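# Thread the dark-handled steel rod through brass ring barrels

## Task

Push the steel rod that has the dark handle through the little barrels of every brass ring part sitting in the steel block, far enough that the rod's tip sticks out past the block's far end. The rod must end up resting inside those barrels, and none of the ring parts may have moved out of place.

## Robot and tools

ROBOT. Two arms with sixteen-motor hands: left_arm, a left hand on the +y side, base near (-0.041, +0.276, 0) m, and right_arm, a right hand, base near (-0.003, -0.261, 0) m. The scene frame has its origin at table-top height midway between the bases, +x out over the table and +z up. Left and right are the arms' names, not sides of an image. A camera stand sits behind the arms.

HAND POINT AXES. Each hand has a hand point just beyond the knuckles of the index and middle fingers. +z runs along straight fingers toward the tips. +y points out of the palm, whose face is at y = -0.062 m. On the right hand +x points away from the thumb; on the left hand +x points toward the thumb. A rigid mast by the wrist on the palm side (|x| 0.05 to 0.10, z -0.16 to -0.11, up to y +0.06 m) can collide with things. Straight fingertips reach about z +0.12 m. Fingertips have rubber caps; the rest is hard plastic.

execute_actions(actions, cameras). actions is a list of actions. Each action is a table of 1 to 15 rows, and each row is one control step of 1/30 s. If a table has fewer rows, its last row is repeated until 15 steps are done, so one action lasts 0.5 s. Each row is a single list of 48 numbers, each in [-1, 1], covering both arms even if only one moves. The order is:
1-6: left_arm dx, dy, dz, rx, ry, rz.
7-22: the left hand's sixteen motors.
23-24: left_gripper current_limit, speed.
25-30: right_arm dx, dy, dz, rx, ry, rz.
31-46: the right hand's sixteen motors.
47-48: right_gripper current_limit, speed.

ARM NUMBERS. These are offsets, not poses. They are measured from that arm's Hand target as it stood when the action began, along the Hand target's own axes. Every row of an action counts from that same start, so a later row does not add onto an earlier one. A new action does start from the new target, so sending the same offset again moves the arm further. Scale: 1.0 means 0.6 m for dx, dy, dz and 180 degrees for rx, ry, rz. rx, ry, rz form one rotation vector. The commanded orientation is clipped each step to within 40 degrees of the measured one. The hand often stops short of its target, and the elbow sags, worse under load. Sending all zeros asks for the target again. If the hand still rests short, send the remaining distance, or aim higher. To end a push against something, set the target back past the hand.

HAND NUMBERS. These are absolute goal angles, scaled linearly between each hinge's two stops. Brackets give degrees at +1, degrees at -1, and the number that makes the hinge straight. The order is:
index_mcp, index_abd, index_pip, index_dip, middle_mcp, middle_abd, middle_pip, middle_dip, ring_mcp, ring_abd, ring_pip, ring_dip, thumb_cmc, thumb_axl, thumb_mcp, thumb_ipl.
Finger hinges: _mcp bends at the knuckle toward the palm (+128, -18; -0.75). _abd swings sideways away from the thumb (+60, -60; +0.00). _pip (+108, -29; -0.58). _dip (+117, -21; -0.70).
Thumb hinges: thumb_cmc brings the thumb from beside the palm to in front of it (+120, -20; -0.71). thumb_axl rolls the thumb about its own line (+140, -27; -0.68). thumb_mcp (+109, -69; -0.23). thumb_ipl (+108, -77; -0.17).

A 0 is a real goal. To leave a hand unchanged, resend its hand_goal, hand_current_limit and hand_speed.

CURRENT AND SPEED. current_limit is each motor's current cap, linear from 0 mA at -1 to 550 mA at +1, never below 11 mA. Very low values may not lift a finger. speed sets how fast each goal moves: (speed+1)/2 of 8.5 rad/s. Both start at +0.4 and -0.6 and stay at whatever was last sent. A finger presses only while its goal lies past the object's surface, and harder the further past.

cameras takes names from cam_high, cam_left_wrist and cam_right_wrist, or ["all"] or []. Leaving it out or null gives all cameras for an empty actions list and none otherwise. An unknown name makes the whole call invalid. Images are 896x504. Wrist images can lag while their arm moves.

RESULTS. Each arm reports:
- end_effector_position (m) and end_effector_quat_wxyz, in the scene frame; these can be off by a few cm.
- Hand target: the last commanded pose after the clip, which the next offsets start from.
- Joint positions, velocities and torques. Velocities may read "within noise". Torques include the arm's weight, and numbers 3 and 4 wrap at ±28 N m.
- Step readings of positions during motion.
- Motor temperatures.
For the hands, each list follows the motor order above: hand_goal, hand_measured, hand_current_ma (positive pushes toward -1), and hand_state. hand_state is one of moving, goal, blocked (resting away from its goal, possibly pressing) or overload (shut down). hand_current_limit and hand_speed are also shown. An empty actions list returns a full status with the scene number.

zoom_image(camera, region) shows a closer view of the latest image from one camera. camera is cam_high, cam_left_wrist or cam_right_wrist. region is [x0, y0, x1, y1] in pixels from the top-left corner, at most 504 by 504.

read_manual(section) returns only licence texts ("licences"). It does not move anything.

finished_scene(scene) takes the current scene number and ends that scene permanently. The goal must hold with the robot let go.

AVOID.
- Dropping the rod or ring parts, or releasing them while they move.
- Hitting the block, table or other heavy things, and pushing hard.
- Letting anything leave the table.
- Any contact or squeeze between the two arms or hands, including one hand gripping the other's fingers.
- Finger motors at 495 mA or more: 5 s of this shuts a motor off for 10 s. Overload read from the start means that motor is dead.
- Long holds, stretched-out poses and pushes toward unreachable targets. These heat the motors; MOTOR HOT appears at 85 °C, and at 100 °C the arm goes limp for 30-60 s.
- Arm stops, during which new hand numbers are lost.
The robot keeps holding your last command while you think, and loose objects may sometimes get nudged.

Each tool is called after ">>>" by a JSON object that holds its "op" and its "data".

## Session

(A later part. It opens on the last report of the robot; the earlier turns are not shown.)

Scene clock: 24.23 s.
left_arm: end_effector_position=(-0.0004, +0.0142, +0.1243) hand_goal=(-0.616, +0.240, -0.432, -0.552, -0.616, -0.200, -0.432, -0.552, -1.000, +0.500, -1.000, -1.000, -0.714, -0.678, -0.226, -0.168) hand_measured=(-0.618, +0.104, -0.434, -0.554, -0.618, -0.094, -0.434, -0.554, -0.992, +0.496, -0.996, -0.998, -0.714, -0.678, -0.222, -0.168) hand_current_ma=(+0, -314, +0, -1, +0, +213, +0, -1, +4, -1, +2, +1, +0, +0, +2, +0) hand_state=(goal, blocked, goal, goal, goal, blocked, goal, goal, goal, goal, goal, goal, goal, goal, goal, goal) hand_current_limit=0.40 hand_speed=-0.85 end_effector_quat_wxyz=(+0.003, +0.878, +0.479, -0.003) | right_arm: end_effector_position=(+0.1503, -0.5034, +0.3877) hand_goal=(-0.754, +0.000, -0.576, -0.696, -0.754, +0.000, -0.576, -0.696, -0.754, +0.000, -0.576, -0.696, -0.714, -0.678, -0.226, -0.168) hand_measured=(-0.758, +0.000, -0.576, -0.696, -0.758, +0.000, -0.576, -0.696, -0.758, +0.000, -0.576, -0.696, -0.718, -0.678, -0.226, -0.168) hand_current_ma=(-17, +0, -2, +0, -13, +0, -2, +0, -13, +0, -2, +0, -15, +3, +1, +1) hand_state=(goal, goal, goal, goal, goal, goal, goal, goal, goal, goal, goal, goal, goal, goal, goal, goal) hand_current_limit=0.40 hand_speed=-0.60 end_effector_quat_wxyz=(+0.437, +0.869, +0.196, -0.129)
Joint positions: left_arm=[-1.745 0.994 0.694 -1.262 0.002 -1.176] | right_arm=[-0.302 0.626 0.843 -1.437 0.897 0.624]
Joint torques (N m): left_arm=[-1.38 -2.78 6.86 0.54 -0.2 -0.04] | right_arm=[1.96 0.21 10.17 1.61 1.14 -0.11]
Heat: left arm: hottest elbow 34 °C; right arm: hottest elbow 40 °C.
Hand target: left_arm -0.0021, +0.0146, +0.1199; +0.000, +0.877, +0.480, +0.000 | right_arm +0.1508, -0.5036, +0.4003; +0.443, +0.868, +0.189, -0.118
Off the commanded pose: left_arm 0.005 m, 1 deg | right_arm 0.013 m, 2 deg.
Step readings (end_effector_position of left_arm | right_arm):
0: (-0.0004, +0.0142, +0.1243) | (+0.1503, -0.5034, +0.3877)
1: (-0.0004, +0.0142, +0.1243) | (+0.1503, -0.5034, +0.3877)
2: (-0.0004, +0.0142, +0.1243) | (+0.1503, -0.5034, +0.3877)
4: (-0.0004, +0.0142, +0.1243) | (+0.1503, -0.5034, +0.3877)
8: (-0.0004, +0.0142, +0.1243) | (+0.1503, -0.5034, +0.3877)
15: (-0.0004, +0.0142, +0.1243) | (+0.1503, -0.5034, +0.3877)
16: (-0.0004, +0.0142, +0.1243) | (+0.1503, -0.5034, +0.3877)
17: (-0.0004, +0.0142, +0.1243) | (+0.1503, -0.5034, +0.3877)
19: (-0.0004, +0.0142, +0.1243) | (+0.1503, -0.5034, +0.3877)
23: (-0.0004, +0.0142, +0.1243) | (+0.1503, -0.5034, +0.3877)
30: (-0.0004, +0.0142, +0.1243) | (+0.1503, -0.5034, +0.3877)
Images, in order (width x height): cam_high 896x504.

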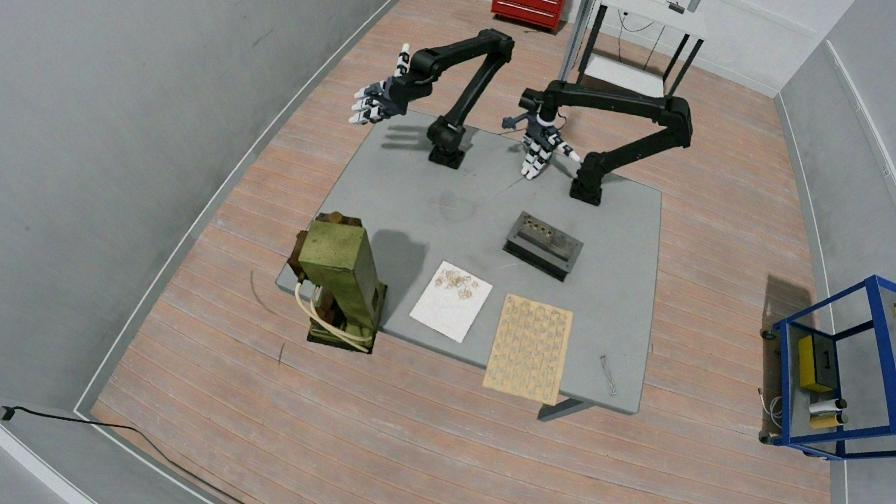

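>>> {"op": "execute_actions", "data": {"actions": [[[0,0,-0.02,0,0,0,-0.616,0.24,-0.431,-0.551,-0.616,-0.2,-0.431,-0.551,-1,0.5,-1,-1,-0.714,-0.678,-0.226,-0.168,0.4,-0.93,0,0,0,0,0,0,-0.754,0,-0.576,-0.696,-0.754,0,-0.576,-0.696,-0.754,0,-0.576,-0.696,-0.714,-0.678,-0.226,-0.168,0.4,-0.6],[0,0,-0.05,0,0,0,-0.616,0.24,-0.431,-0.551,-0.616,-0.2,-0.431,-0.551,-1,0.5,-1,-1,-0.714,-0.678,-0.226,-0.168,0.4,-0.93,0,0,0,0,0,0,-0.754,0,-0.576,-0.696,-0.754,0,-0.576,-0.696,-0.754,0,-0.576,-0.696,-0.714,-0.678,-0.226,-0.168,0.4,-0.6],[0,0,-0.08,0,0,0,-0.616,0.24,-0.431,-0.551,-0.616,-0.2,-0.431,-0.551,-1,0.5,-1,-1,-0.714,-0.678,-0.226,-0.168,0.4,-0.93,0,0,0,0,0,0,-0.754,0,-0.576,-0.696,-0.754,0,-0.576,-0.696,-0.754,0,-0.576,-0.696,-0.714,-0.678,-0.226,-0.168,0.4,-0.6]]], "cameras": ["cam_high","cam_left_wrist"]}}

>>> {"op": "zoom_image", "data": {"camera": "cam_high", "region": [480, 120, 580, 200]}}

Scene clock: 25.73 s.
left_arm: end_effector_position=(+0.0016, +0.0252, +0.1516) hand_goal=(-0.616, +0.240, -0.432, -0.552, -0.616, -0.200, -0.432, -0.552, -1.000, +0.500, -1.000, -1.000, -0.714, -0.678, -0.226, -0.168) hand_measured=(-0.618, +0.104, -0.434, -0.554, -0.618, -0.094, -0.434, -0.554, -0.992, +0.496, -0.996, -0.998, -0.714, -0.678, -0.222, -0.168) hand_current_ma=(+0, -314, +0, -1, +0, +213, +0, -1, +4, -1, +2, +1, +0, +0, +2, +0) hand_state=(goal, blocked, goal, goal, goal, blocked, goal, goal, goal, goal, goal, goal, goal, goal, goal, goal) hand_current_limit=0.40 hand_speed=-0.93 end_effector_quat_wxyz=(-0.015, +0.877, +0.479, +0.011) | right_arm: end_effector_position=(+0.1503, -0.5034, +0.3877) hand_goal=(-0.754, +0.000, -0.576, -0.696, -0.754, +0.000, -0.576, -0.696, -0.754, +0.000, -0.576, -0.696, -0.714, -0.678, -0.226, -0.168) hand_measured=(-0.758, +0.000, -0.576, -0.696, -0.758, +0.000, -0.576, -0.696, -0.758, +0.000, -0.576, -0.696, -0.718, -0.678, -0.226, -0.168) hand_current_ma=(-17, +0, -2, +0, -13, +0, -2, +0, -13, +0, -2, +0, -15, +3, +1, +1) hand_state=(goal, goal, goal, goal, goal, goal, goal, goal, goal, goal, goal, goal, goal, goal, goal, goal) hand_current_limit=0.40 hand_speed=-0.60 end_effector_quat_wxyz=(+0.437, +0.869, +0.196, -0.129)
Joint positions: left_arm=[-1.745 0.971 0.755 -1.391 0.002 -1.176] | right_arm=[-0.302 0.626 0.843 -1.437 0.897 0.624]
Joint torques (N m): left_arm=[-1.55 -4.01 10.3 -0.01 -0.14 -0.05] | right_arm=[2.2 0.38 10.48 1.58 1.12 -0.05]
Heat: left arm: hottest elbow 34 °C; right arm: hottest elbow 40 °C.
Hand target: left_arm -0.0021, +0.0146, +0.1680; +0.000, +0.877, +0.480, +0.000 | right_arm +0.1508, -0.5036, +0.4003; +0.443, +0.868, +0.189, -0.118
Off the commanded pose: left_arm 0.020 m, 2 deg | right_arm 0.013 m, 2 deg.
Step readings (end_effector_position of left_arm | right_arm):
0: (-0.0004, +0.0142, +0.1243) | (+0.1503, -0.5034, +0.3877)
1: (-0.0004, +0.0142, +0.1243) | (+0.1503, -0.5034, +0.3877)
2: (-0.0004, +0.0143, +0.1243) | (+0.1503, -0.5034, +0.3877)
4: (+0.0005, +0.0192, +0.1245) | (+0.1503, -0.5034, +0.3877)
8: (+0.0021, +0.0278, +0.1339) | (+0.1503, -0.5034, +0.3877)
15: (+0.0014, +0.0239, +0.1513) | (+0.1503, -0.5034, +0.3877)
camera_calibration:
cam_left_wrist: T_world_to_cam=[[-0.941525, -0.329243, -0.0716155, -0.00523162], [-0.268437, 0.604499, 0.750015, -0.180196], [-0.203646, 0.725382, -0.657532, 0.206697], [0, 0, 0, 1]] pos_world=[-0.011204, -0.0427285, 0.270686]
Images, in order (width x height): cam_high 896x504, cam_left_wrist 896x504.

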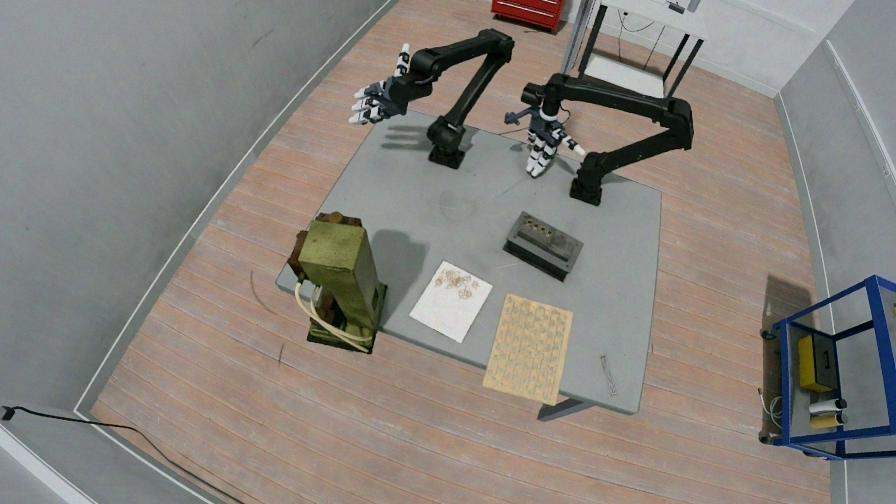

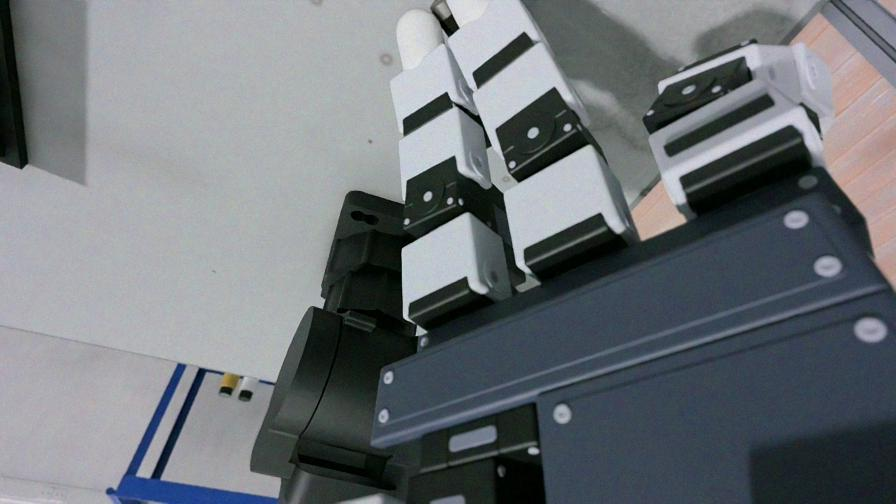

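Scaled by 5.040 from the camera's 896x504 image, which has a finer 1280x720 frame.

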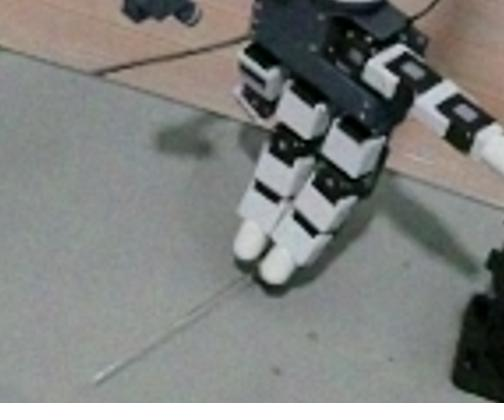

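>>> {"op": "execute_actions", "data": {"actions": [[[0,0,-0.06,0,0,0,-0.616,0.24,-0.431,-0.551,-0.616,-0.2,-0.431,-0.551,-1,0.5,-1,-1,-0.714,-0.678,-0.226,-0.168,0.4,-0.93,0,0,0,0,0,0,-0.754,0,-0.576,-0.696,-0.754,0,-0.576,-0.696,-0.754,0,-0.576,-0.696,-0.714,-0.678,-0.226,-0.168,0.4,-0.6],[0,0,-0.12,0,0,0,-0.616,0.24,-0.431,-0.551,-0.616,-0.2,-0.431,-0.551,-1,0.5,-1,-1,-0.714,-0.678,-0.226,-0.168,0.4,-0.93,0,0,0,0,0,0,-0.754,0,-0.576,-0.696,-0.754,0,-0.576,-0.696,-0.754,0,-0.576,-0.696,-0.714,-0.678,-0.226,-0.168,0.4,-0.6],[0,0,-0.18,0,0,0,-0.616,0.24,-0.431,-0.551,-0.616,-0.2,-0.431,-0.551,-1,0.5,-1,-1,-0.714,-0.678,-0.226,-0.168,0.4,-0.93,0,0,0,0,0,0,-0.754,0,-0.576,-0.696,-0.754,0,-0.576,-0.696,-0.754,0,-0.576,-0.696,-0.714,-0.678,-0.226,-0.168,0.4,-0.6]]], "cameras": ["cam_high"]}}

>>> {"op": "zoom_image", "data": {"camera": "cam_high", "region": [480, 110, 580, 210]}}

Scene clock: 32.27 s.
left_arm: end_effector_position=(+0.0017, +0.0221, +0.2624) hand_goal=(-0.616, +0.240, -0.432, -0.552, -0.616, -0.200, -0.432, -0.552, -1.000, +0.500, -1.000, -1.000, -0.714, -0.678, -0.226, -0.168) hand_measured=(-0.618, +0.108, -0.434, -0.554, -0.618, -0.094, -0.434, -0.554, -0.992, +0.496, -0.996, -0.998, -0.714, -0.678, -0.222, -0.168) hand_current_ma=(+0, -305, +0, -1, +0, +213, +0, -1, +4, -1, +2, +1, +0, +0, +2, +0) hand_state=(goal, blocked, goal, goal, goal, blocked, goal, goal, goal, goal, goal, goal, goal, goal, goal, goal) hand_current_limit=0.40 hand_speed=-0.93 end_effector_quat_wxyz=(-0.008, +0.877, +0.479, +0.008) | right_arm: end_effector_position=(+0.1503, -0.5034, +0.3877) hand_goal=(-0.754, +0.000, -0.576, -0.696, -0.754, +0.000, -0.576, -0.696, -0.754, +0.000, -0.576, -0.696, -0.714, -0.678, -0.226, -0.168) hand_measured=(-0.758, +0.000, -0.576, -0.696, -0.758, +0.000, -0.576, -0.696, -0.758, +0.000, -0.576, -0.696, -0.718, -0.678, -0.226, -0.168) hand_current_ma=(-17, +0, -2, +0, -13, +0, -2, +0, -13, +0, -2, +0, -15, +3, +1, +1) hand_state=(goal, goal, goal, goal, goal, goal, goal, goal, goal, goal, goal, goal, goal, goal, goal, goal) hand_current_limit=0.40 hand_speed=-0.60 end_effector_quat_wxyz=(+0.437, +0.869, +0.196, -0.129)
Joint positions: left_arm=[-1.745 0.948 1.032 -1.678 -0.002 -1.177] | right_arm=[-0.302 0.626 0.843 -1.437 0.897 0.624]
Joint torques (N m): left_arm=[-0.91 -2.9 10.52 0.18 -0.02 -0.03] | right_arm=[1.49 -0.5 10.32 1.68 1.13 -0.13]
Heat: left arm: hottest elbow 37 °C; right arm: hottest elbow 41 °C.
Hand target: left_arm -0.0020, +0.0146, +0.2759; +0.000, +0.877, +0.480, +0.000 | right_arm +0.1508, -0.5036, +0.4003; +0.443, +0.868, +0.189, -0.118
Off the commanded pose: left_arm 0.016 m, 1 deg | right_arm 0.013 m, 2 deg.
Step readings (end_effector_position of left_arm | right_arm):
0: (+0.0016, +0.0252, +0.1516) | (+0.1503, -0.5034, +0.3877)
1: (+0.0016, +0.0253, +0.1517) | (+0.1503, -0.5034, +0.3877)
2: (+0.0019, +0.0267, +0.1534) | (+0.1503, -0.5034, +0.3877)
4: (+0.0027, +0.0297, +0.1651) | (+0.1503, -0.5034, +0.3877)
8: (+0.0022, +0.0225, +0.2190) | (+0.1503, -0.5034, +0.3877)
15: (+0.0013, +0.0189, +0.2645) | (+0.1503, -0.5034, +0.3877)
Images, in order (width x height): cam_high 896x504.

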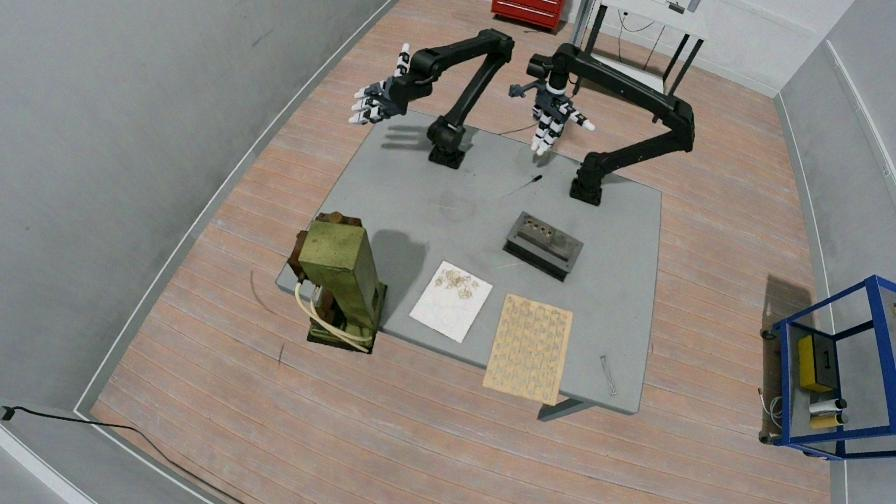

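Scaled by 5.040 from the camera's 896x504 image, which has a finer 1280x720 frame.

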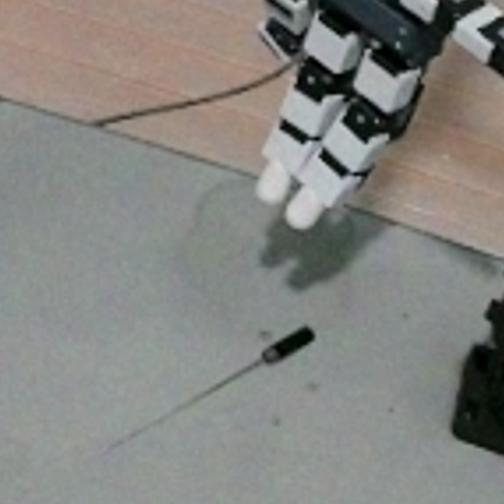

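>>> {"op": "execute_actions", "data": {"actions": [[[0.028,-0.0073,0.08,0,0,0.0055,-0.616,-0.1,-0.431,-0.551,-0.616,0.1,-0.431,-0.551,-1,0.5,-1,-1,-0.714,-0.678,-0.226,-0.168,0.4,-0.6,0,0,0,0,0,0,-0.754,0,-0.576,-0.696,-0.754,0,-0.576,-0.696,-0.754,0,-0.576,-0.696,-0.714,-0.678,-0.226,-0.168,0.4,-0.6],[0.0557,-0.0147,0.1667,0,0,0.0111,-0.616,-0.1,-0.431,-0.551,-0.616,0.1,-0.431,-0.551,-1,0.5,-1,-1,-0.714,-0.678,-0.226,-0.168,0.4,-0.6,0,0,0,0,0,0,-0.754,0,-0.576,-0.696,-0.754,0,-0.576,-0.696,-0.754,0,-0.576,-0.696,-0.714,-0.678,-0.226,-0.168,0.4,-0.6]],[[0,0,0.03,0,0,0,-0.616,-0.1,-0.431,-0.551,-0.616,0.1,-0.431,-0.551,-1,0.5,-1,-1,-0.714,-0.678,-0.226,-0.168,0.4,-0.6,0,0,0,0,0,0,-0.754,0,-0.576,-0.696,-0.754,0,-0.576,-0.696,-0.754,0,-0.576,-0.696,-0.714,-0.678,-0.226,-0.168,0.4,-0.6]]], "cameras": ["cam_high"]}}

>>> {"op": "zoom_image", "data": {"camera": "cam_high", "region": [500, 140, 560, 190]}}

Scene clock: 35.03 s.
left_arm: end_effector_position=(+0.0067, +0.0486, +0.1595) hand_goal=(-0.616, -0.100, -0.432, -0.552, -0.616, +0.100, -0.432, -0.552, -1.000, +0.500, -1.000, -1.000, -0.714, -0.678, -0.226, -0.168) hand_measured=(-0.618, -0.096, -0.434, -0.554, -0.618, +0.096, -0.434, -0.554, -0.994, +0.498, -0.996, -0.998, -0.714, -0.678, -0.222, -0.168) hand_current_ma=(+0, +1, +0, -1, +0, -1, +0, -1, +4, -1, +2, +1, +0, +0, +2, +0) hand_state=(goal, goal, goal, goal, goal, goal, goal, goal, goal, goal, goal, goal, goal, goal, goal, goal) hand_current_limit=0.40 hand_speed=-0.60 end_effector_quat_wxyz=(-0.002, +0.885, +0.466, +0.000) | right_arm: end_effector_position=(+0.1503, -0.5034, +0.3877) hand_goal=(-0.754, +0.000, -0.576, -0.696, -0.754, +0.000, -0.576, -0.696, -0.754, +0.000, -0.576, -0.696, -0.714, -0.678, -0.226, -0.168) hand_measured=(-0.758, +0.000, -0.576, -0.696, -0.758, +0.000, -0.576, -0.696, -0.758, +0.000, -0.576, -0.696, -0.718, -0.678, -0.226, -0.168) hand_current_ma=(-17, +0, -2, +0, -13, +0, -2, +0, -13, +0, -2, +0, -15, +3, +1, +1) hand_state=(goal, goal, goal, goal, goal, goal, goal, goal, goal, goal, goal, goal, goal, goal, goal, goal) hand_current_limit=0.40 hand_speed=-0.60 end_effector_quat_wxyz=(+0.437, +0.869, +0.196, -0.129)
Joint positions: left_arm=[-1.739 0.854 0.713 -1.434 0.002 -1.139] | right_arm=[-0.302 0.626 0.843 -1.437 0.897 0.624]
Joint torques (N m): left_arm=[-0.44 -1.9 7.28 0.47 -0.2 0.16] | right_arm=[1.96 -0.38 10.19 1.54 1.11 -0.06]
Motor temperatures (°C): left_arm=[28 31 37 24 28 25] | right_arm=[29 24 42 25 25 27]
Heat: left arm: hottest elbow 37 °C; right arm: hottest elbow 42 °C.
Hand target: left_arm +0.0085, +0.0475, +0.1580; +0.000, +0.885, +0.465, +0.000 | right_arm +0.1508, -0.5036, +0.4003; +0.443, +0.868, +0.189, -0.118
Off the commanded pose: left_arm 0.003 m, 0 deg | right_arm 0.013 m, 2 deg.
Step readings (end_effector_position of left_arm | right_arm):
0: (+0.0017, +0.0222, +0.2624) | (+0.1503, -0.5034, +0.3877)
1: (+0.0017, +0.0222, +0.2624) | (+0.1503, -0.5034, +0.3877)
2: (+0.0016, +0.0219, +0.2612) | (+0.1503, -0.5034, +0.3877)
4: (+0.0014, +0.0228, +0.2462) | (+0.1503, -0.5034, +0.3877)
8: (+0.0058, +0.0485, +0.1949) | (+0.1503, -0.5034, +0.3877)
15: (+0.0068, +0.0512, +0.1750) | (+0.1503, -0.5034, +0.3877)
16: (+0.0067, +0.0503, +0.1752) | (+0.1503, -0.5034, +0.3877)
17: (+0.0065, +0.0493, +0.1747) | (+0.1503, -0.5034, +0.3877)
19: (+0.0063, +0.0476, +0.1710) | (+0.1503, -0.5034, +0.3877)
23: (+0.0067, +0.0497, +0.1616) | (+0.1503, -0.5034, +0.3877)
30: (+0.0067, +0.0489, +0.1595) | (+0.1503, -0.5034, +0.3877)
Images, in order (width x height): cam_high 896x504.

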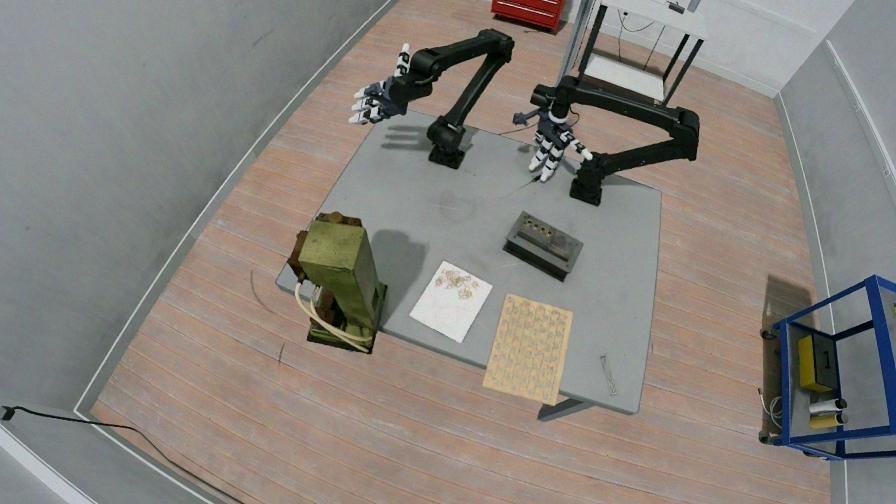

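Scaled by 8.400 from the camera's 896x504 image, which has a finer 1280x720 frame.

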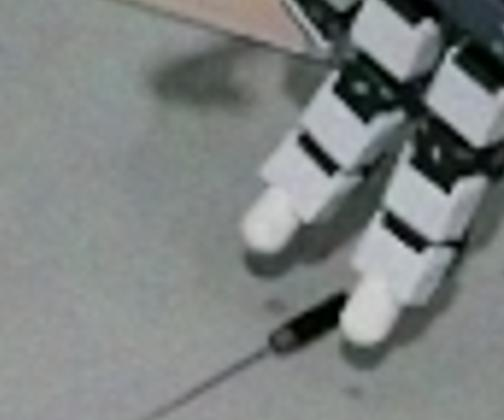

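>>> {"op": "execute_actions", "data": {"actions": [[[0,0.012,0.04,0,0,0,-0.616,-0.1,-0.431,-0.551,-0.616,0.1,-0.431,-0.551,-1,0.5,-1,-1,-0.714,-0.678,-0.226,-0.168,0.4,-0.6,0,0,0,0,0,0,-0.754,0,-0.576,-0.696,-0.754,0,-0.576,-0.696,-0.754,0,-0.576,-0.696,-0.714,-0.678,-0.226,-0.168,0.4,-0.6]]], "cameras": ["cam_high"]}}

>>> {"op": "zoom_image", "data": {"camera": "cam_high", "region": [500, 140, 560, 190]}}

Scene clock: 36.87 s.
left_arm: end_effector_position=(+0.0126, +0.0448, +0.1371) hand_goal=(-0.616, -0.100, -0.432, -0.552, -0.616, +0.100, -0.432, -0.552, -1.000, +0.500, -1.000, -1.000, -0.714, -0.678, -0.226, -0.168) hand_measured=(-0.618, -0.096, -0.434, -0.554, -0.618, +0.096, -0.434, -0.554, -0.994, +0.498, -0.996, -0.998, -0.714, -0.678, -0.222, -0.168) hand_current_ma=(+0, +1, +0, -1, +0, -1, +0, -1, +4, -1, +2, +1, +0, +0, +2, +0) hand_state=(goal, goal, goal, goal, goal, goal, goal, goal, goal, goal, goal, goal, goal, goal, goal, goal) hand_current_limit=0.40 hand_speed=-0.60 end_effector_quat_wxyz=(+0.001, +0.885, +0.466, -0.002) | right_arm: end_effector_position=(+0.1503, -0.5034, +0.3877) hand_goal=(-0.754, +0.000, -0.576, -0.696, -0.754, +0.000, -0.576, -0.696, -0.754, +0.000, -0.576, -0.696, -0.714, -0.678, -0.226, -0.168) hand_measured=(-0.758, +0.000, -0.576, -0.696, -0.758, +0.000, -0.576, -0.696, -0.758, +0.000, -0.576, -0.696, -0.718, -0.678, -0.226, -0.168) hand_current_ma=(-17, +0, -2, +0, -13, +0, -2, +0, -13, +0, -2, +0, -15, +3, +1, +1) hand_state=(goal, goal, goal, goal, goal, goal, goal, goal, goal, goal, goal, goal, goal, goal, goal, goal) hand_current_limit=0.40 hand_speed=-0.60 end_effector_quat_wxyz=(+0.437, +0.869, +0.196, -0.129)
Joint positions: left_arm=[-1.707 0.87 0.661 -1.358 0.002 -1.108] | right_arm=[-0.302 0.626 0.843 -1.437 0.897 0.624]
Joint torques (N m): left_arm=[-0.56 -1.55 7.13 0.4 -0.2 0.11] | right_arm=[2.67 -0.44 10.25 1.44 1.13 -0.09]
Heat: left arm: hottest elbow 37 °C; right arm: hottest elbow 42 °C.
Hand target: left_arm +0.0144, +0.0434, +0.1338; +0.000, +0.885, +0.465, +0.000 | right_arm +0.1508, -0.5036, +0.4003; +0.443, +0.868, +0.189, -0.118
Off the commanded pose: left_arm 0.004 m, 0 deg | right_arm 0.013 m, 2 deg.
Step readings (end_effector_position of left_arm | right_arm):
0: (+0.0067, +0.0486, +0.1595) | (+0.1503, -0.5034, +0.3877)
1: (+0.0067, +0.0487, +0.1592) | (+0.1503, -0.5034, +0.3877)
2: (+0.0069, +0.0478, +0.1579) | (+0.1503, -0.5034, +0.3877)
4: (+0.0083, +0.0462, +0.1531) | (+0.1503, -0.5034, +0.3877)
8: (+0.0120, +0.0482, +0.1409) | (+0.1503, -0.5034, +0.3877)
15: (+0.0126, +0.0455, +0.1370) | (+0.1503, -0.5034, +0.3877)
Images, in order (width x height): cam_high 896x504.

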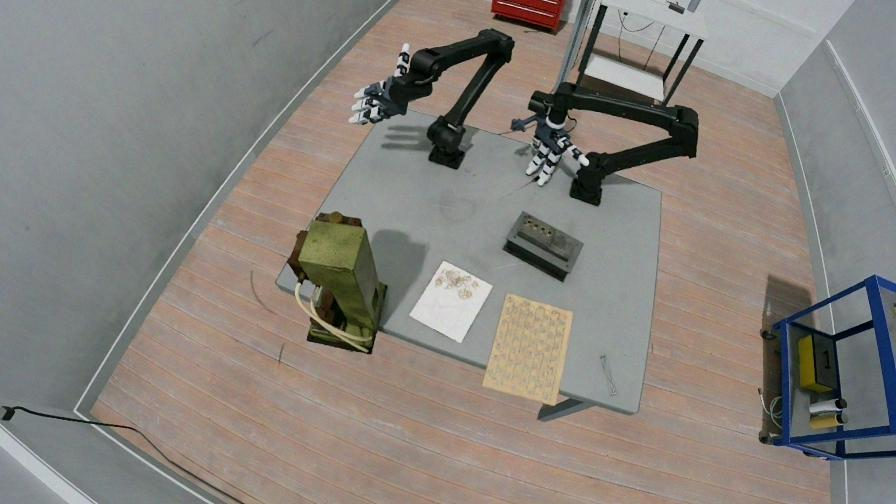

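Scaled by 8.400 from the camera's 896x504 image, which has a finer 1280x720 frame.

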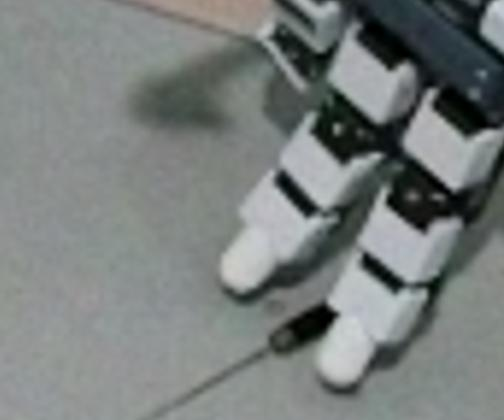

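>>> {"op": "execute_actions", "data": {"actions": [[[0,0.003,0.019,0,0,0,-0.616,-0.1,-0.431,-0.551,-0.616,0.1,-0.431,-0.551,-1,0.5,-1,-1,-0.714,-0.678,-0.226,-0.168,0.4,-0.6,0,0,0,0,0,0,-0.754,0,-0.576,-0.696,-0.754,0,-0.576,-0.696,-0.754,0,-0.576,-0.696,-0.714,-0.678,-0.226,-0.168,0.4,-0.6]],[[0,0,0.007,0,0,0,-0.616,-0.1,-0.431,-0.551,-0.616,0.1,-0.431,-0.551,-1,0.5,-1,-1,-0.714,-0.678,-0.226,-0.168,0.4,-0.6,0,0,0,0,0,0,-0.754,0,-0.576,-0.696,-0.754,0,-0.576,-0.696,-0.754,0,-0.576,-0.696,-0.714,-0.678,-0.226,-0.168,0.4,-0.6]]], "cameras": ["cam_high"]}}

>>> {"op": "zoom_image", "data": {"camera": "cam_high", "region": [500, 140, 560, 190]}}

Scene clock: 38.83 s.
left_arm: end_effector_position=(+0.0139, +0.0430, +0.1221) hand_goal=(-0.616, -0.100, -0.432, -0.552, -0.616, +0.100, -0.432, -0.552, -1.000, +0.500, -1.000, -1.000, -0.714, -0.678, -0.226, -0.168) hand_measured=(-0.618, -0.096, -0.434, -0.554, -0.618, +0.096, -0.434, -0.554, -0.994, +0.498, -0.996, -0.998, -0.714, -0.678, -0.222, -0.168) hand_current_ma=(+0, +1, +0, -1, +0, -1, +0, -1, +4, -1, +2, +1, +0, +0, +2, +0) hand_state=(goal, goal, goal, goal, goal, goal, goal, goal, goal, goal, goal, goal, goal, goal, goal, goal) hand_current_limit=0.40 hand_speed=-0.60 end_effector_quat_wxyz=(+0.002, +0.885, +0.466, -0.003) | right_arm: end_effector_position=(+0.1503, -0.5034, +0.3877) hand_goal=(-0.754, +0.000, -0.576, -0.696, -0.754, +0.000, -0.576, -0.696, -0.754, +0.000, -0.576, -0.696, -0.714, -0.678, -0.226, -0.168) hand_measured=(-0.758, +0.000, -0.576, -0.696, -0.758, +0.000, -0.576, -0.696, -0.758, +0.000, -0.576, -0.696, -0.718, -0.678, -0.226, -0.168) hand_current_ma=(-17, +0, -2, +0, -13, +0, -2, +0, -13, +0, -2, +0, -15, +3, +1, +1) hand_state=(goal, goal, goal, goal, goal, goal, goal, goal, goal, goal, goal, goal, goal, goal, goal, goal) hand_current_limit=0.40 hand_speed=-0.60 end_effector_quat_wxyz=(+0.437, +0.869, +0.196, -0.129)
Joint positions: left_arm=[-1.699 0.886 0.629 -1.307 0.002 -1.099] | right_arm=[-0.302 0.626 0.843 -1.437 0.897 0.624]
Joint torques (N m): left_arm=[-0.21 -1.44 6.93 0.54 -0.14 0.17] | right_arm=[2.02 -0.26 10.41 1.57 1.1 -0.08]
Heat: left arm: hottest elbow 37 °C; right arm: hottest elbow 43 °C.
Hand target: left_arm +0.0159, +0.0425, +0.1182; +0.000, +0.885, +0.465, +0.000 | right_arm +0.1508, -0.5036, +0.4003; +0.443, +0.868, +0.189, -0.118
Off the commanded pose: left_arm 0.004 m, 0 deg | right_arm 0.013 m, 2 deg.
Step readings (end_effector_position of left_arm | right_arm):
0: (+0.0126, +0.0447, +0.1371) | (+0.1503, -0.5034, +0.3877)
1: (+0.0126, +0.0446, +0.1371) | (+0.1503, -0.5034, +0.3877)
2: (+0.0126, +0.0442, +0.1367) | (+0.1503, -0.5034, +0.3877)
4: (+0.0129, +0.0433, +0.1342) | (+0.1503, -0.5034, +0.3877)
8: (+0.0138, +0.0442, +0.1279) | (+0.1503, -0.5034, +0.3877)
15: (+0.0140, +0.0436, +0.1260) | (+0.1503, -0.5034, +0.3877)
16: (+0.0140, +0.0433, +0.1261) | (+0.1503, -0.5034, +0.3877)
17: (+0.0140, +0.0432, +0.1259) | (+0.1503, -0.5034, +0.3877)
19: (+0.0139, +0.0426, +0.1252) | (+0.1503, -0.5034, +0.3877)
23: (+0.0139, +0.0431, +0.1230) | (+0.1503, -0.5034, +0.3877)
30: (+0.0139, +0.0430, +0.1221) | (+0.1503, -0.5034, +0.3877)
Images, in order (width x height): cam_high 896x504.

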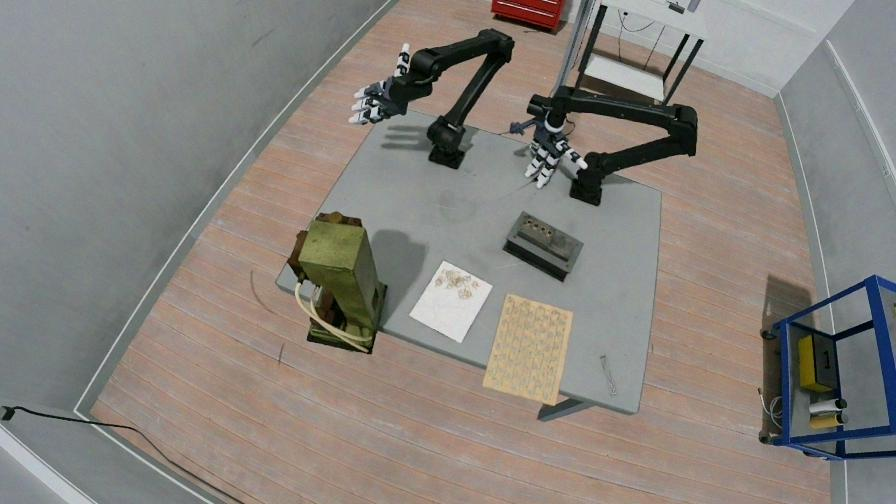

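Scaled by 8.400 from the camera's 896x504 image, which has a finer 1280x720 frame.

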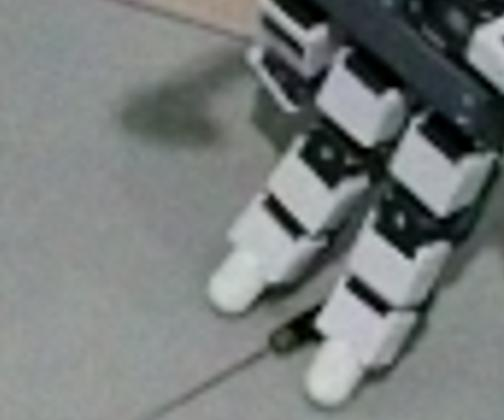

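>>> {"op": "execute_actions", "data": {"actions": [[[0,0,0.005,0,0,0,-0.616,-0.1,-0.431,-0.551,-0.616,0.1,-0.431,-0.551,-1,0.5,-1,-1,-0.714,-0.678,-0.226,-0.168,0.4,-0.6,0,0,0,0,0,0,-0.754,0,-0.576,-0.696,-0.754,0,-0.576,-0.696,-0.754,0,-0.576,-0.696,-0.714,-0.678,-0.226,-0.168,0.4,-0.6]],[[0,0,0.004,0,0,0,-0.616,-0.1,-0.431,-0.551,-0.616,0.1,-0.431,-0.551,-1,0.5,-1,-1,-0.714,-0.678,-0.226,-0.168,0.4,-0.6,0,0,0,0,0,0,-0.754,0,-0.576,-0.696,-0.754,0,-0.576,-0.696,-0.754,0,-0.576,-0.696,-0.714,-0.678,-0.226,-0.168,0.4,-0.6]]], "cameras": ["cam_high"]}}

>>> {"op": "zoom_image", "data": {"camera": "cam_high", "region": [500, 140, 560, 190]}}

Scene clock: 40.67 s.
left_arm: end_effector_position=(+0.0138, +0.0424, +0.1203) hand_goal=(-0.616, -0.100, -0.432, -0.552, -0.616, +0.100, -0.432, -0.552, -1.000, +0.500, -1.000, -1.000, -0.714, -0.678, -0.226, -0.168) hand_measured=(-0.618, -0.096, -0.434, -0.554, -0.618, +0.096, -0.432, -0.554, -0.994, +0.498, -0.996, -0.998, -0.714, -0.678, -0.222, -0.168) hand_current_ma=(+0, +1, +0, -1, +0, -2, +0, +0, +4, -1, +2, +1, +0, +0, +2, +0) hand_state=(goal, goal, goal, goal, goal, goal, goal, goal, goal, goal, goal, goal, goal, goal, goal, goal) hand_current_limit=0.40 hand_speed=-0.60 end_effector_quat_wxyz=(+0.003, +0.885, +0.466, -0.003) | right_arm: end_effector_position=(+0.1503, -0.5034, +0.3877) hand_goal=(-0.754, +0.000, -0.576, -0.696, -0.754, +0.000, -0.576, -0.696, -0.754, +0.000, -0.576, -0.696, -0.714, -0.678, -0.226, -0.168) hand_measured=(-0.758, +0.000, -0.576, -0.696, -0.758, +0.000, -0.576, -0.696, -0.758, +0.000, -0.576, -0.696, -0.718, -0.678, -0.226, -0.168) hand_current_ma=(-17, +0, -2, +0, -13, +0, -2, +0, -13, +0, -2, +0, -15, +3, +1, +1) hand_state=(goal, goal, goal, goal, goal, goal, goal, goal, goal, goal, goal, goal, goal, goal, goal, goal) hand_current_limit=0.40 hand_speed=-0.60 end_effector_quat_wxyz=(+0.437, +0.869, +0.196, -0.129)
Joint positions: left_arm=[-1.699 0.887 0.624 -1.298 0.002 -1.099] | right_arm=[-0.302 0.626 0.843 -1.437 0.897 0.624]
Joint torques (N m): left_arm=[-0.5 -1.08 6.48 0.8 -0.17 0.18] | right_arm=[3.25 0.5 10.36 1.74 1.11 -0.03]
Heat: left arm: hottest elbow 37 °C; right arm: hottest elbow 43 °C.
Hand target: left_arm +0.0159, +0.0425, +0.1129; +0.000, +0.885, +0.465, +0.000 | right_arm +0.1508, -0.5036, +0.4003; +0.443, +0.868, +0.189, -0.118
Off the commanded pose: left_arm 0.008 m, 1 deg | right_arm 0.013 m, 2 deg.
Step readings (end_effector_position of left_arm | right_arm):
0: (+0.0139, +0.0429, +0.1221) | (+0.1503, -0.5034, +0.3877)
1: (+0.0139, +0.0429, +0.1221) | (+0.1503, -0.5034, +0.3877)
2: (+0.0139, +0.0427, +0.1222) | (+0.1503, -0.5034, +0.3877)
4: (+0.0138, +0.0423, +0.1217) | (+0.1503, -0.5034, +0.3877)
8: (+0.0139, +0.0425, +0.1206) | (+0.1503, -0.5034, +0.3877)
15: (+0.0139, +0.0425, +0.1206) | (+0.1503, -0.5034, +0.3877)
16: (+0.0139, +0.0425, +0.1206) | (+0.1503, -0.5034, +0.3877)
17: (+0.0138, +0.0424, +0.1206) | (+0.1503, -0.5034, +0.3877)
19: (+0.0138, +0.0424, +0.1206) | (+0.1503, -0.5034, +0.3877)
23: (+0.0138, +0.0424, +0.1203) | (+0.1503, -0.5034, +0.3877)
30: (+0.0138, +0.0424, +0.1203) | (+0.1503, -0.5034, +0.3877)
Images, in order (width x height): cam_high 896x504.

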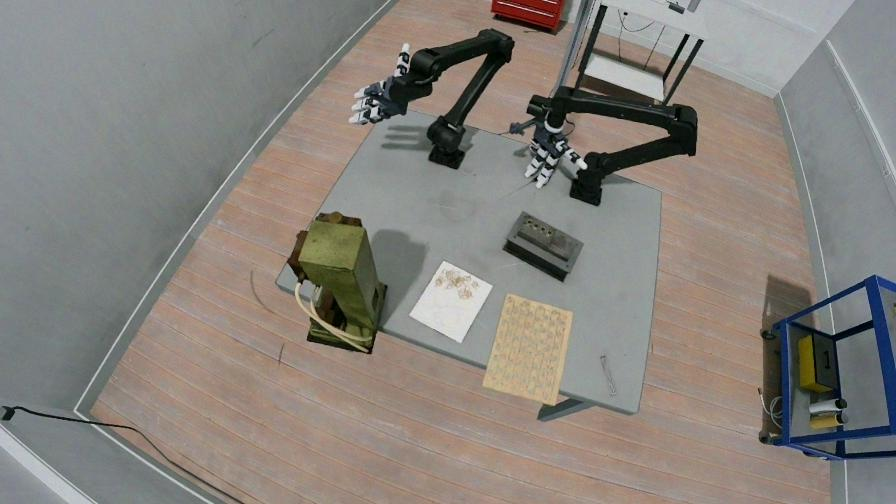

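Scaled by 8.400 from the camera's 896x504 image, which has a finer 1280x720 frame.

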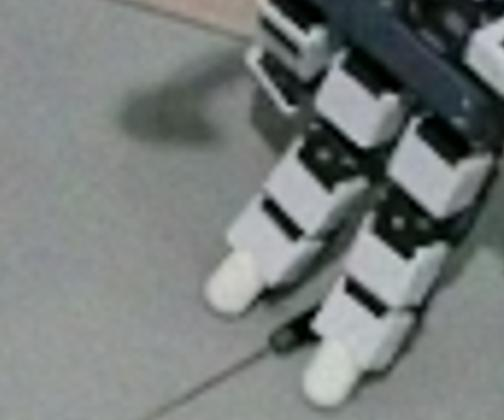

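>>> {"op": "execute_actions", "data": {"actions": [[[0.006,-0.005,-0.005,0,0,0,-0.616,-0.1,-0.431,-0.551,-0.616,0.1,-0.431,-0.551,-1,0.5,-1,-1,-0.714,-0.678,-0.226,-0.168,0.4,-0.6,0,0,0,0,0,0,-0.754,0,-0.576,-0.696,-0.754,0,-0.576,-0.696,-0.754,0,-0.576,-0.696,-0.714,-0.678,-0.226,-0.168,0.4,-0.6]]], "cameras": ["cam_high"]}}

>>> {"op": "zoom_image", "data": {"camera": "cam_high", "region": [500, 140, 560, 190]}}

Scene clock: 42.23 s.
left_arm: end_effector_position=(+0.0139, +0.0428, +0.1202) hand_goal=(-0.616, -0.100, -0.432, -0.552, -0.616, +0.100, -0.432, -0.552, -1.000, +0.500, -1.000, -1.000, -0.714, -0.678, -0.226, -0.168) hand_measured=(-0.618, -0.096, -0.434, -0.554, -0.618, +0.096, -0.432, -0.552, -0.994, +0.498, -0.996, -0.998, -0.714, -0.678, -0.222, -0.168) hand_current_ma=(+0, +1, +0, -1, -1, -1, +0, +0, +4, -1, +2, +1, +0, +0, +2, +0) hand_state=(goal, goal, goal, goal, goal, goal, goal, goal, goal, goal, goal, goal, goal, goal, goal, goal) hand_current_limit=0.40 hand_speed=-0.60 end_effector_quat_wxyz=(+0.004, +0.885, +0.466, -0.004) | right_arm: end_effector_position=(+0.1503, -0.5034, +0.3877) hand_goal=(-0.754, +0.000, -0.576, -0.696, -0.754, +0.000, -0.576, -0.696, -0.754, +0.000, -0.576, -0.696, -0.714, -0.678, -0.226, -0.168) hand_measured=(-0.758, +0.000, -0.576, -0.696, -0.758, +0.000, -0.576, -0.696, -0.758, +0.000, -0.576, -0.696, -0.718, -0.678, -0.226, -0.168) hand_current_ma=(-17, +0, -2, +0, -13, +0, -2, +0, -13, +0, -2, +0, -15, +3, +1, +1) hand_state=(goal, goal, goal, goal, goal, goal, goal, goal, goal, goal, goal, goal, goal, goal, goal, goal) hand_current_limit=0.40 hand_speed=-0.60 end_effector_quat_wxyz=(+0.437, +0.869, +0.196, -0.129)
Joint positions: left_arm=[-1.699 0.885 0.623 -1.298 0.002 -1.099] | right_arm=[-0.302 0.626 0.843 -1.437 0.897 0.624]
Joint torques (N m): left_arm=[-0.62 -1.96 6.34 0.2 -0.17 0.15] | right_arm=[2.49 0.03 10.41 1.5 1.15 -0.1]
Heat: left arm: hottest elbow 37 °C; right arm: hottest elbow 43 °C.
Hand target: left_arm +0.0154, +0.0471, +0.1158; +0.000, +0.885, +0.465, +0.000 | right_arm +0.1508, -0.5036, +0.4003; +0.443, +0.868, +0.189, -0.118
Off the commanded pose: left_arm 0.006 m, 1 deg | right_arm 0.013 m, 2 deg.
Step readings (end_effector_position of left_arm | right_arm):
0: (+0.0138, +0.0424, +0.1203) | (+0.1503, -0.5034, +0.3877)
1: (+0.0138, +0.0424, +0.1203) | (+0.1503, -0.5034, +0.3877)
2: (+0.0138, +0.0424, +0.1203) | (+0.1503, -0.5034, +0.3877)
4: (+0.0138, +0.0424, +0.1203) | (+0.1503, -0.5034, +0.3877)
8: (+0.0138, +0.0424, +0.1204) | (+0.1503, -0.5034, +0.3877)
15: (+0.0139, +0.0427, +0.1204) | (+0.1503, -0.5034, +0.3877)
Images, in order (width x height): cam_high 896x504.

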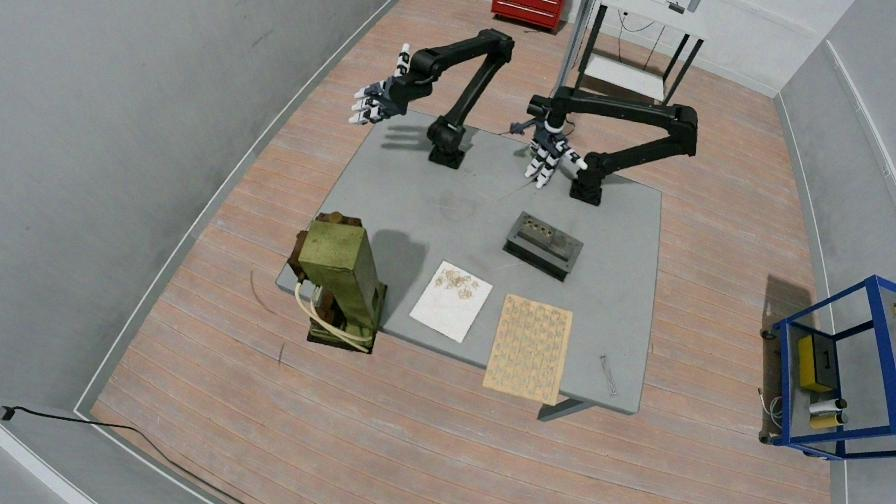

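Scaled by 8.400 from the camera's 896x504 image, which has a finer 1280x720 frame.

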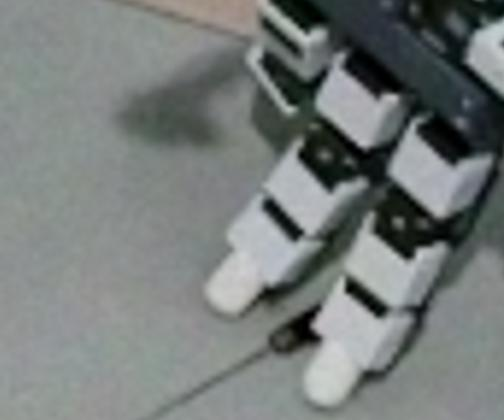

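>>> {"op": "execute_actions", "data": {"actions": [[[0,0,0,0,0,0,-0.616,0.26,-0.431,-0.551,-0.616,-0.24,-0.431,-0.551,-1,0.5,-1,-1,-0.714,-0.678,-0.226,-0.168,0.4,-0.88,0,0,0,0,0,0,-0.754,0,-0.576,-0.696,-0.754,0,-0.576,-0.696,-0.754,0,-0.576,-0.696,-0.714,-0.678,-0.226,-0.168,0.4,-0.6]],[[0,0,0,0,0,0,-0.616,0.26,-0.431,-0.551,-0.616,-0.24,-0.431,-0.551,-1,0.5,-1,-1,-0.714,-0.678,-0.226,-0.168,0.4,-0.88,0,0,0,0,0,0,-0.754,0,-0.576,-0.696,-0.754,0,-0.576,-0.696,-0.754,0,-0.576,-0.696,-0.714,-0.678,-0.226,-0.168,0.4,-0.6]]], "cameras": ["cam_high"]}}

>>> {"op": "zoom_image", "data": {"camera": "cam_high", "region": [490, 140, 560, 200]}}

Scene clock: 43.97 s.
left_arm: end_effector_position=(+0.0138, +0.0430, +0.1200) hand_goal=(-0.616, +0.260, -0.432, -0.552, -0.616, -0.240, -0.432, -0.552, -1.000, +0.500, -1.000, -1.000, -0.714, -0.678, -0.226, -0.168) hand_measured=(-0.616, +0.100, -0.432, -0.552, -0.614, -0.074, -0.430, -0.550, -0.994, +0.498, -0.996, -0.998, -0.714, -0.678, -0.222, -0.168) hand_current_ma=(+0, -385, +0, +0, +1, +385, +1, +0, +4, -1, +2, +1, +0, +0, +2, +0) hand_state=(goal, blocked, goal, goal, goal, blocked, goal, goal, goal, goal, goal, goal, goal, goal, goal, goal) hand_current_limit=0.40 hand_speed=-0.88 end_effector_quat_wxyz=(+0.004, +0.885, +0.466, -0.004) | right_arm: end_effector_position=(+0.1503, -0.5034, +0.3877) hand_goal=(-0.754, +0.000, -0.576, -0.696, -0.754, +0.000, -0.576, -0.696, -0.754, +0.000, -0.576, -0.696, -0.714, -0.678, -0.226, -0.168) hand_measured=(-0.758, +0.000, -0.576, -0.696, -0.758, +0.000, -0.576, -0.696, -0.758, +0.000, -0.576, -0.696, -0.718, -0.678, -0.226, -0.168) hand_current_ma=(-17, +0, -2, +0, -13, +0, -2, +0, -13, +0, -2, +0, -15, +3, +1, +1) hand_state=(goal, goal, goal, goal, goal, goal, goal, goal, goal, goal, goal, goal, goal, goal, goal, goal) hand_current_limit=0.40 hand_speed=-0.60 end_effector_quat_wxyz=(+0.437, +0.869, +0.196, -0.129)
Joint positions: left_arm=[-1.699 0.885 0.622 -1.298 0.002 -1.099] | right_arm=[-0.302 0.626 0.843 -1.437 0.897 0.624]
Joint torques (N m): left_arm=[-0.56 -2.55 6.45 0.29 -0.2 0.12] | right_arm=[2.32 -0.73 10.24 1.55 1.17 -0.05]
Heat: left arm: hottest elbow 37 °C; right arm: hottest elbow 44 °C.
Hand target: left_arm +0.0154, +0.0471, +0.1159; +0.000, +0.885, +0.465, +0.000 | right_arm +0.1508, -0.5036, +0.4003; +0.443, +0.868, +0.189, -0.118
Off the commanded pose: left_arm 0.006 m, 1 deg | right_arm 0.013 m, 2 deg.
Step readings (end_effector_position of left_arm | right_arm):
0: (+0.0139, +0.0428, +0.1202) | (+0.1503, -0.5034, +0.3877)
1: (+0.0139, +0.0428, +0.1202) | (+0.1503, -0.5034, +0.3877)
2: (+0.0139, +0.0428, +0.1202) | (+0.1503, -0.5034, +0.3877)
4: (+0.0137, +0.0428, +0.1202) | (+0.1503, -0.5034, +0.3877)
8: (+0.0137, +0.0428, +0.1202) | (+0.1503, -0.5034, +0.3877)
15: (+0.0138, +0.0430, +0.1200) | (+0.1503, -0.5034, +0.3877)
16: (+0.0138, +0.0430, +0.1200) | (+0.1503, -0.5034, +0.3877)
17: (+0.0138, +0.0430, +0.1200) | (+0.1503, -0.5034, +0.3877)
19: (+0.0138, +0.0430, +0.1200) | (+0.1503, -0.5034, +0.3877)
23: (+0.0138, +0.0430, +0.1200) | (+0.1503, -0.5034, +0.3877)
30: (+0.0138, +0.0430, +0.1200) | (+0.1503, -0.5034, +0.3877)
Images, in order (width x height): cam_high 896x504.

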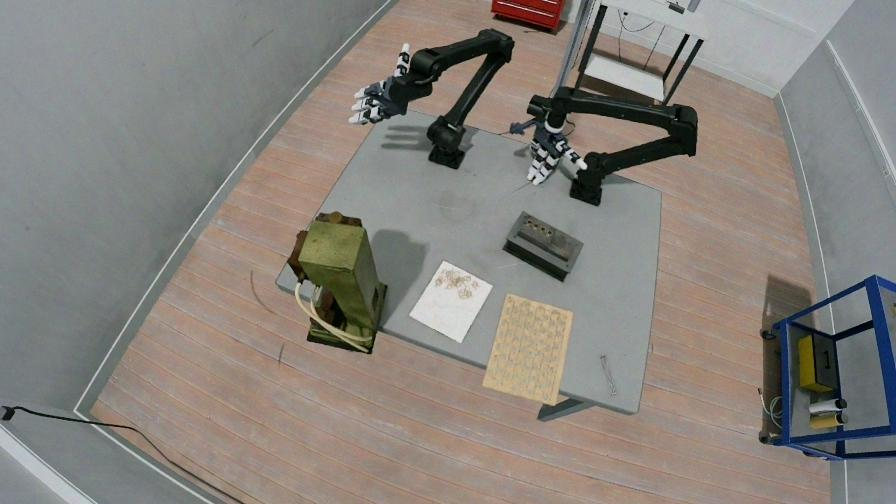

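Scaled by 7.200 from the camera's 896x504 image, which has a finer 1280x720 frame.

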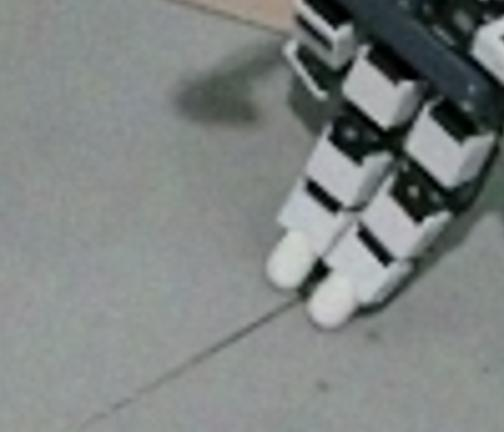

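>>> {"op": "execute_actions", "data": {"actions": [[[0,0,-0.01,0,0,0,-0.616,0.26,-0.431,-0.551,-0.616,-0.24,-0.431,-0.551,-1,0.5,-1,-1,-0.714,-0.678,-0.226,-0.168,0.4,-0.93,0,0,0,0,0,0,-0.754,0,-0.576,-0.696,-0.754,0,-0.576,-0.696,-0.754,0,-0.576,-0.696,-0.714,-0.678,-0.226,-0.168,0.4,-0.6],[0,0,-0.03,0,0,0,-0.616,0.26,-0.431,-0.551,-0.616,-0.24,-0.431,-0.551,-1,0.5,-1,-1,-0.714,-0.678,-0.226,-0.168,0.4,-0.93,0,0,0,0,0,0,-0.754,0,-0.576,-0.696,-0.754,0,-0.576,-0.696,-0.754,0,-0.576,-0.696,-0.714,-0.678,-0.226,-0.168,0.4,-0.6]],[[0,0,-0.03,0,0,0,-0.616,0.26,-0.431,-0.551,-0.616,-0.24,-0.431,-0.551,-1,0.5,-1,-1,-0.714,-0.678,-0.226,-0.168,0.4,-0.93,0,0,0,0,0,0,-0.754,0,-0.576,-0.696,-0.754,0,-0.576,-0.696,-0.754,0,-0.576,-0.696,-0.714,-0.678,-0.226,-0.168,0.4,-0.6]]], "cameras": ["cam_high"]}}

>>> {"op": "zoom_image", "data": {"camera": "cam_high", "region": [480, 130, 580, 210]}}

Scene clock: 45.93 s.
left_arm: end_effector_position=(+0.0160, +0.0591, +0.1342) hand_goal=(-0.616, +0.260, -0.432, -0.552, -0.616, -0.240, -0.432, -0.552, -1.000, +0.500, -1.000, -1.000, -0.714, -0.678, -0.226, -0.168) hand_measured=(-0.616, +0.102, -0.432, -0.552, -0.614, -0.074, -0.428, -0.550, -0.994, +0.498, -0.996, -0.998, -0.714, -0.678, -0.222, -0.168) hand_current_ma=(+0, -385, +0, +0, +1, +385, +1, +0, +4, -1, +2, +1, +0, +0, +2, +0) hand_state=(goal, blocked, goal, goal, goal, blocked, goal, goal, goal, goal, goal, goal, goal, goal, goal, goal) hand_current_limit=0.40 hand_speed=-0.93 end_effector_quat_wxyz=(-0.017, +0.885, +0.466, +0.011) | right_arm: end_effector_position=(+0.1503, -0.5034, +0.3877) hand_goal=(-0.754, +0.000, -0.576, -0.696, -0.754, +0.000, -0.576, -0.696, -0.754, +0.000, -0.576, -0.696, -0.714, -0.678, -0.226, -0.168) hand_measured=(-0.758, +0.000, -0.576, -0.696, -0.758, +0.000, -0.576, -0.696, -0.758, +0.000, -0.576, -0.696, -0.718, -0.678, -0.226, -0.168) hand_current_ma=(-17, +0, -2, +0, -13, +0, -2, +0, -13, +0, -2, +0, -15, +3, +1, +1) hand_state=(goal, goal, goal, goal, goal, goal, goal, goal, goal, goal, goal, goal, goal, goal, goal, goal) hand_current_limit=0.40 hand_speed=-0.60 end_effector_quat_wxyz=(+0.437, +0.869, +0.196, -0.129)
Joint positions: left_arm=[-1.699 0.86 0.65 -1.403 0.002 -1.099] | right_arm=[-0.302 0.626 0.843 -1.437 0.897 0.624]
Joint torques (N m): left_arm=[-0.85 -2.2 10.4 -0.13 -0.19 0.12] | right_arm=[1.9 0.5 10.19 1.31 1.13 -0.11]
Heat: left arm: hottest elbow 37 °C; right arm: hottest elbow 44 °C.
Hand target: left_arm +0.0155, +0.0471, +0.1519; +0.000, +0.885, +0.465, +0.000 | right_arm +0.1508, -0.5036, +0.4003; +0.443, +0.868, +0.189, -0.118
Off the commanded pose: left_arm 0.022 m, 2 deg | right_arm 0.013 m, 2 deg.
Step readings (end_effector_position of left_arm | right_arm):
0: (+0.0138, +0.0430, +0.1200) | (+0.1503, -0.5034, +0.3877)
1: (+0.0138, +0.0430, +0.1200) | (+0.1503, -0.5034, +0.3877)
2: (+0.0139, +0.0431, +0.1200) | (+0.1503, -0.5034, +0.3877)
4: (+0.0142, +0.0455, +0.1202) | (+0.1503, -0.5034, +0.3877)
8: (+0.0151, +0.0523, +0.1207) | (+0.1503, -0.5034, +0.3877)
15: (+0.0155, +0.0549, +0.1213) | (+0.1503, -0.5034, +0.3877)
16: (+0.0155, +0.0552, +0.1212) | (+0.1503, -0.5034, +0.3877)
17: (+0.0157, +0.0563, +0.1213) | (+0.1503, -0.5034, +0.3877)
19: (+0.0160, +0.0591, +0.1230) | (+0.1503, -0.5034, +0.3877)
23: (+0.0162, +0.0601, +0.1293) | (+0.1503, -0.5034, +0.3877)
30: (+0.0160, +0.0587, +0.1342) | (+0.1503, -0.5034, +0.3877)
Images, in order (width x height): cam_high 896x504.

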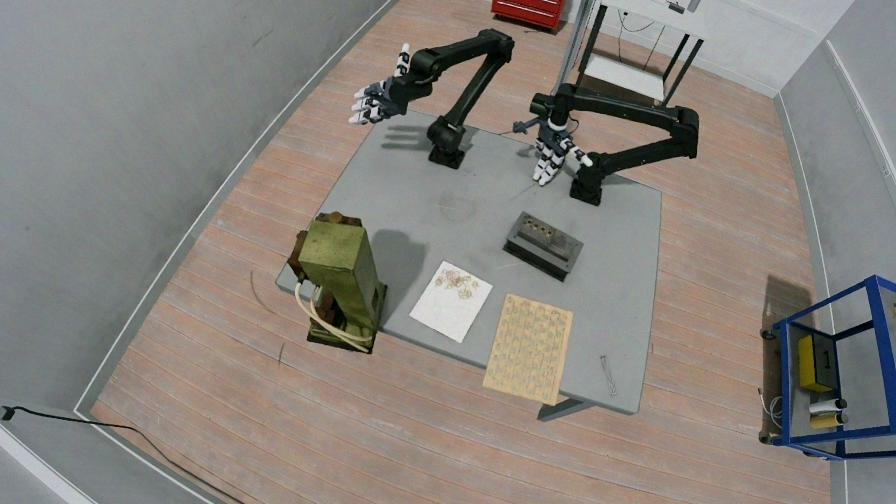

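Scaled by 5.040 from the camera's 896x504 image, which has a finer 1280x720 frame.

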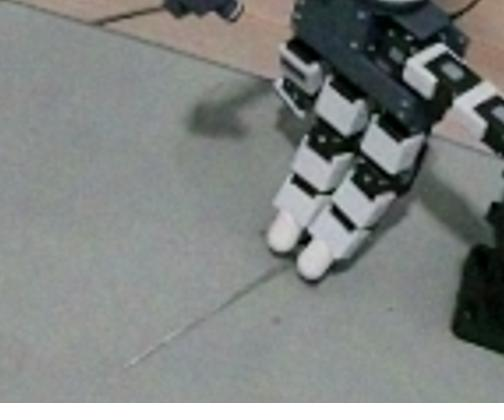

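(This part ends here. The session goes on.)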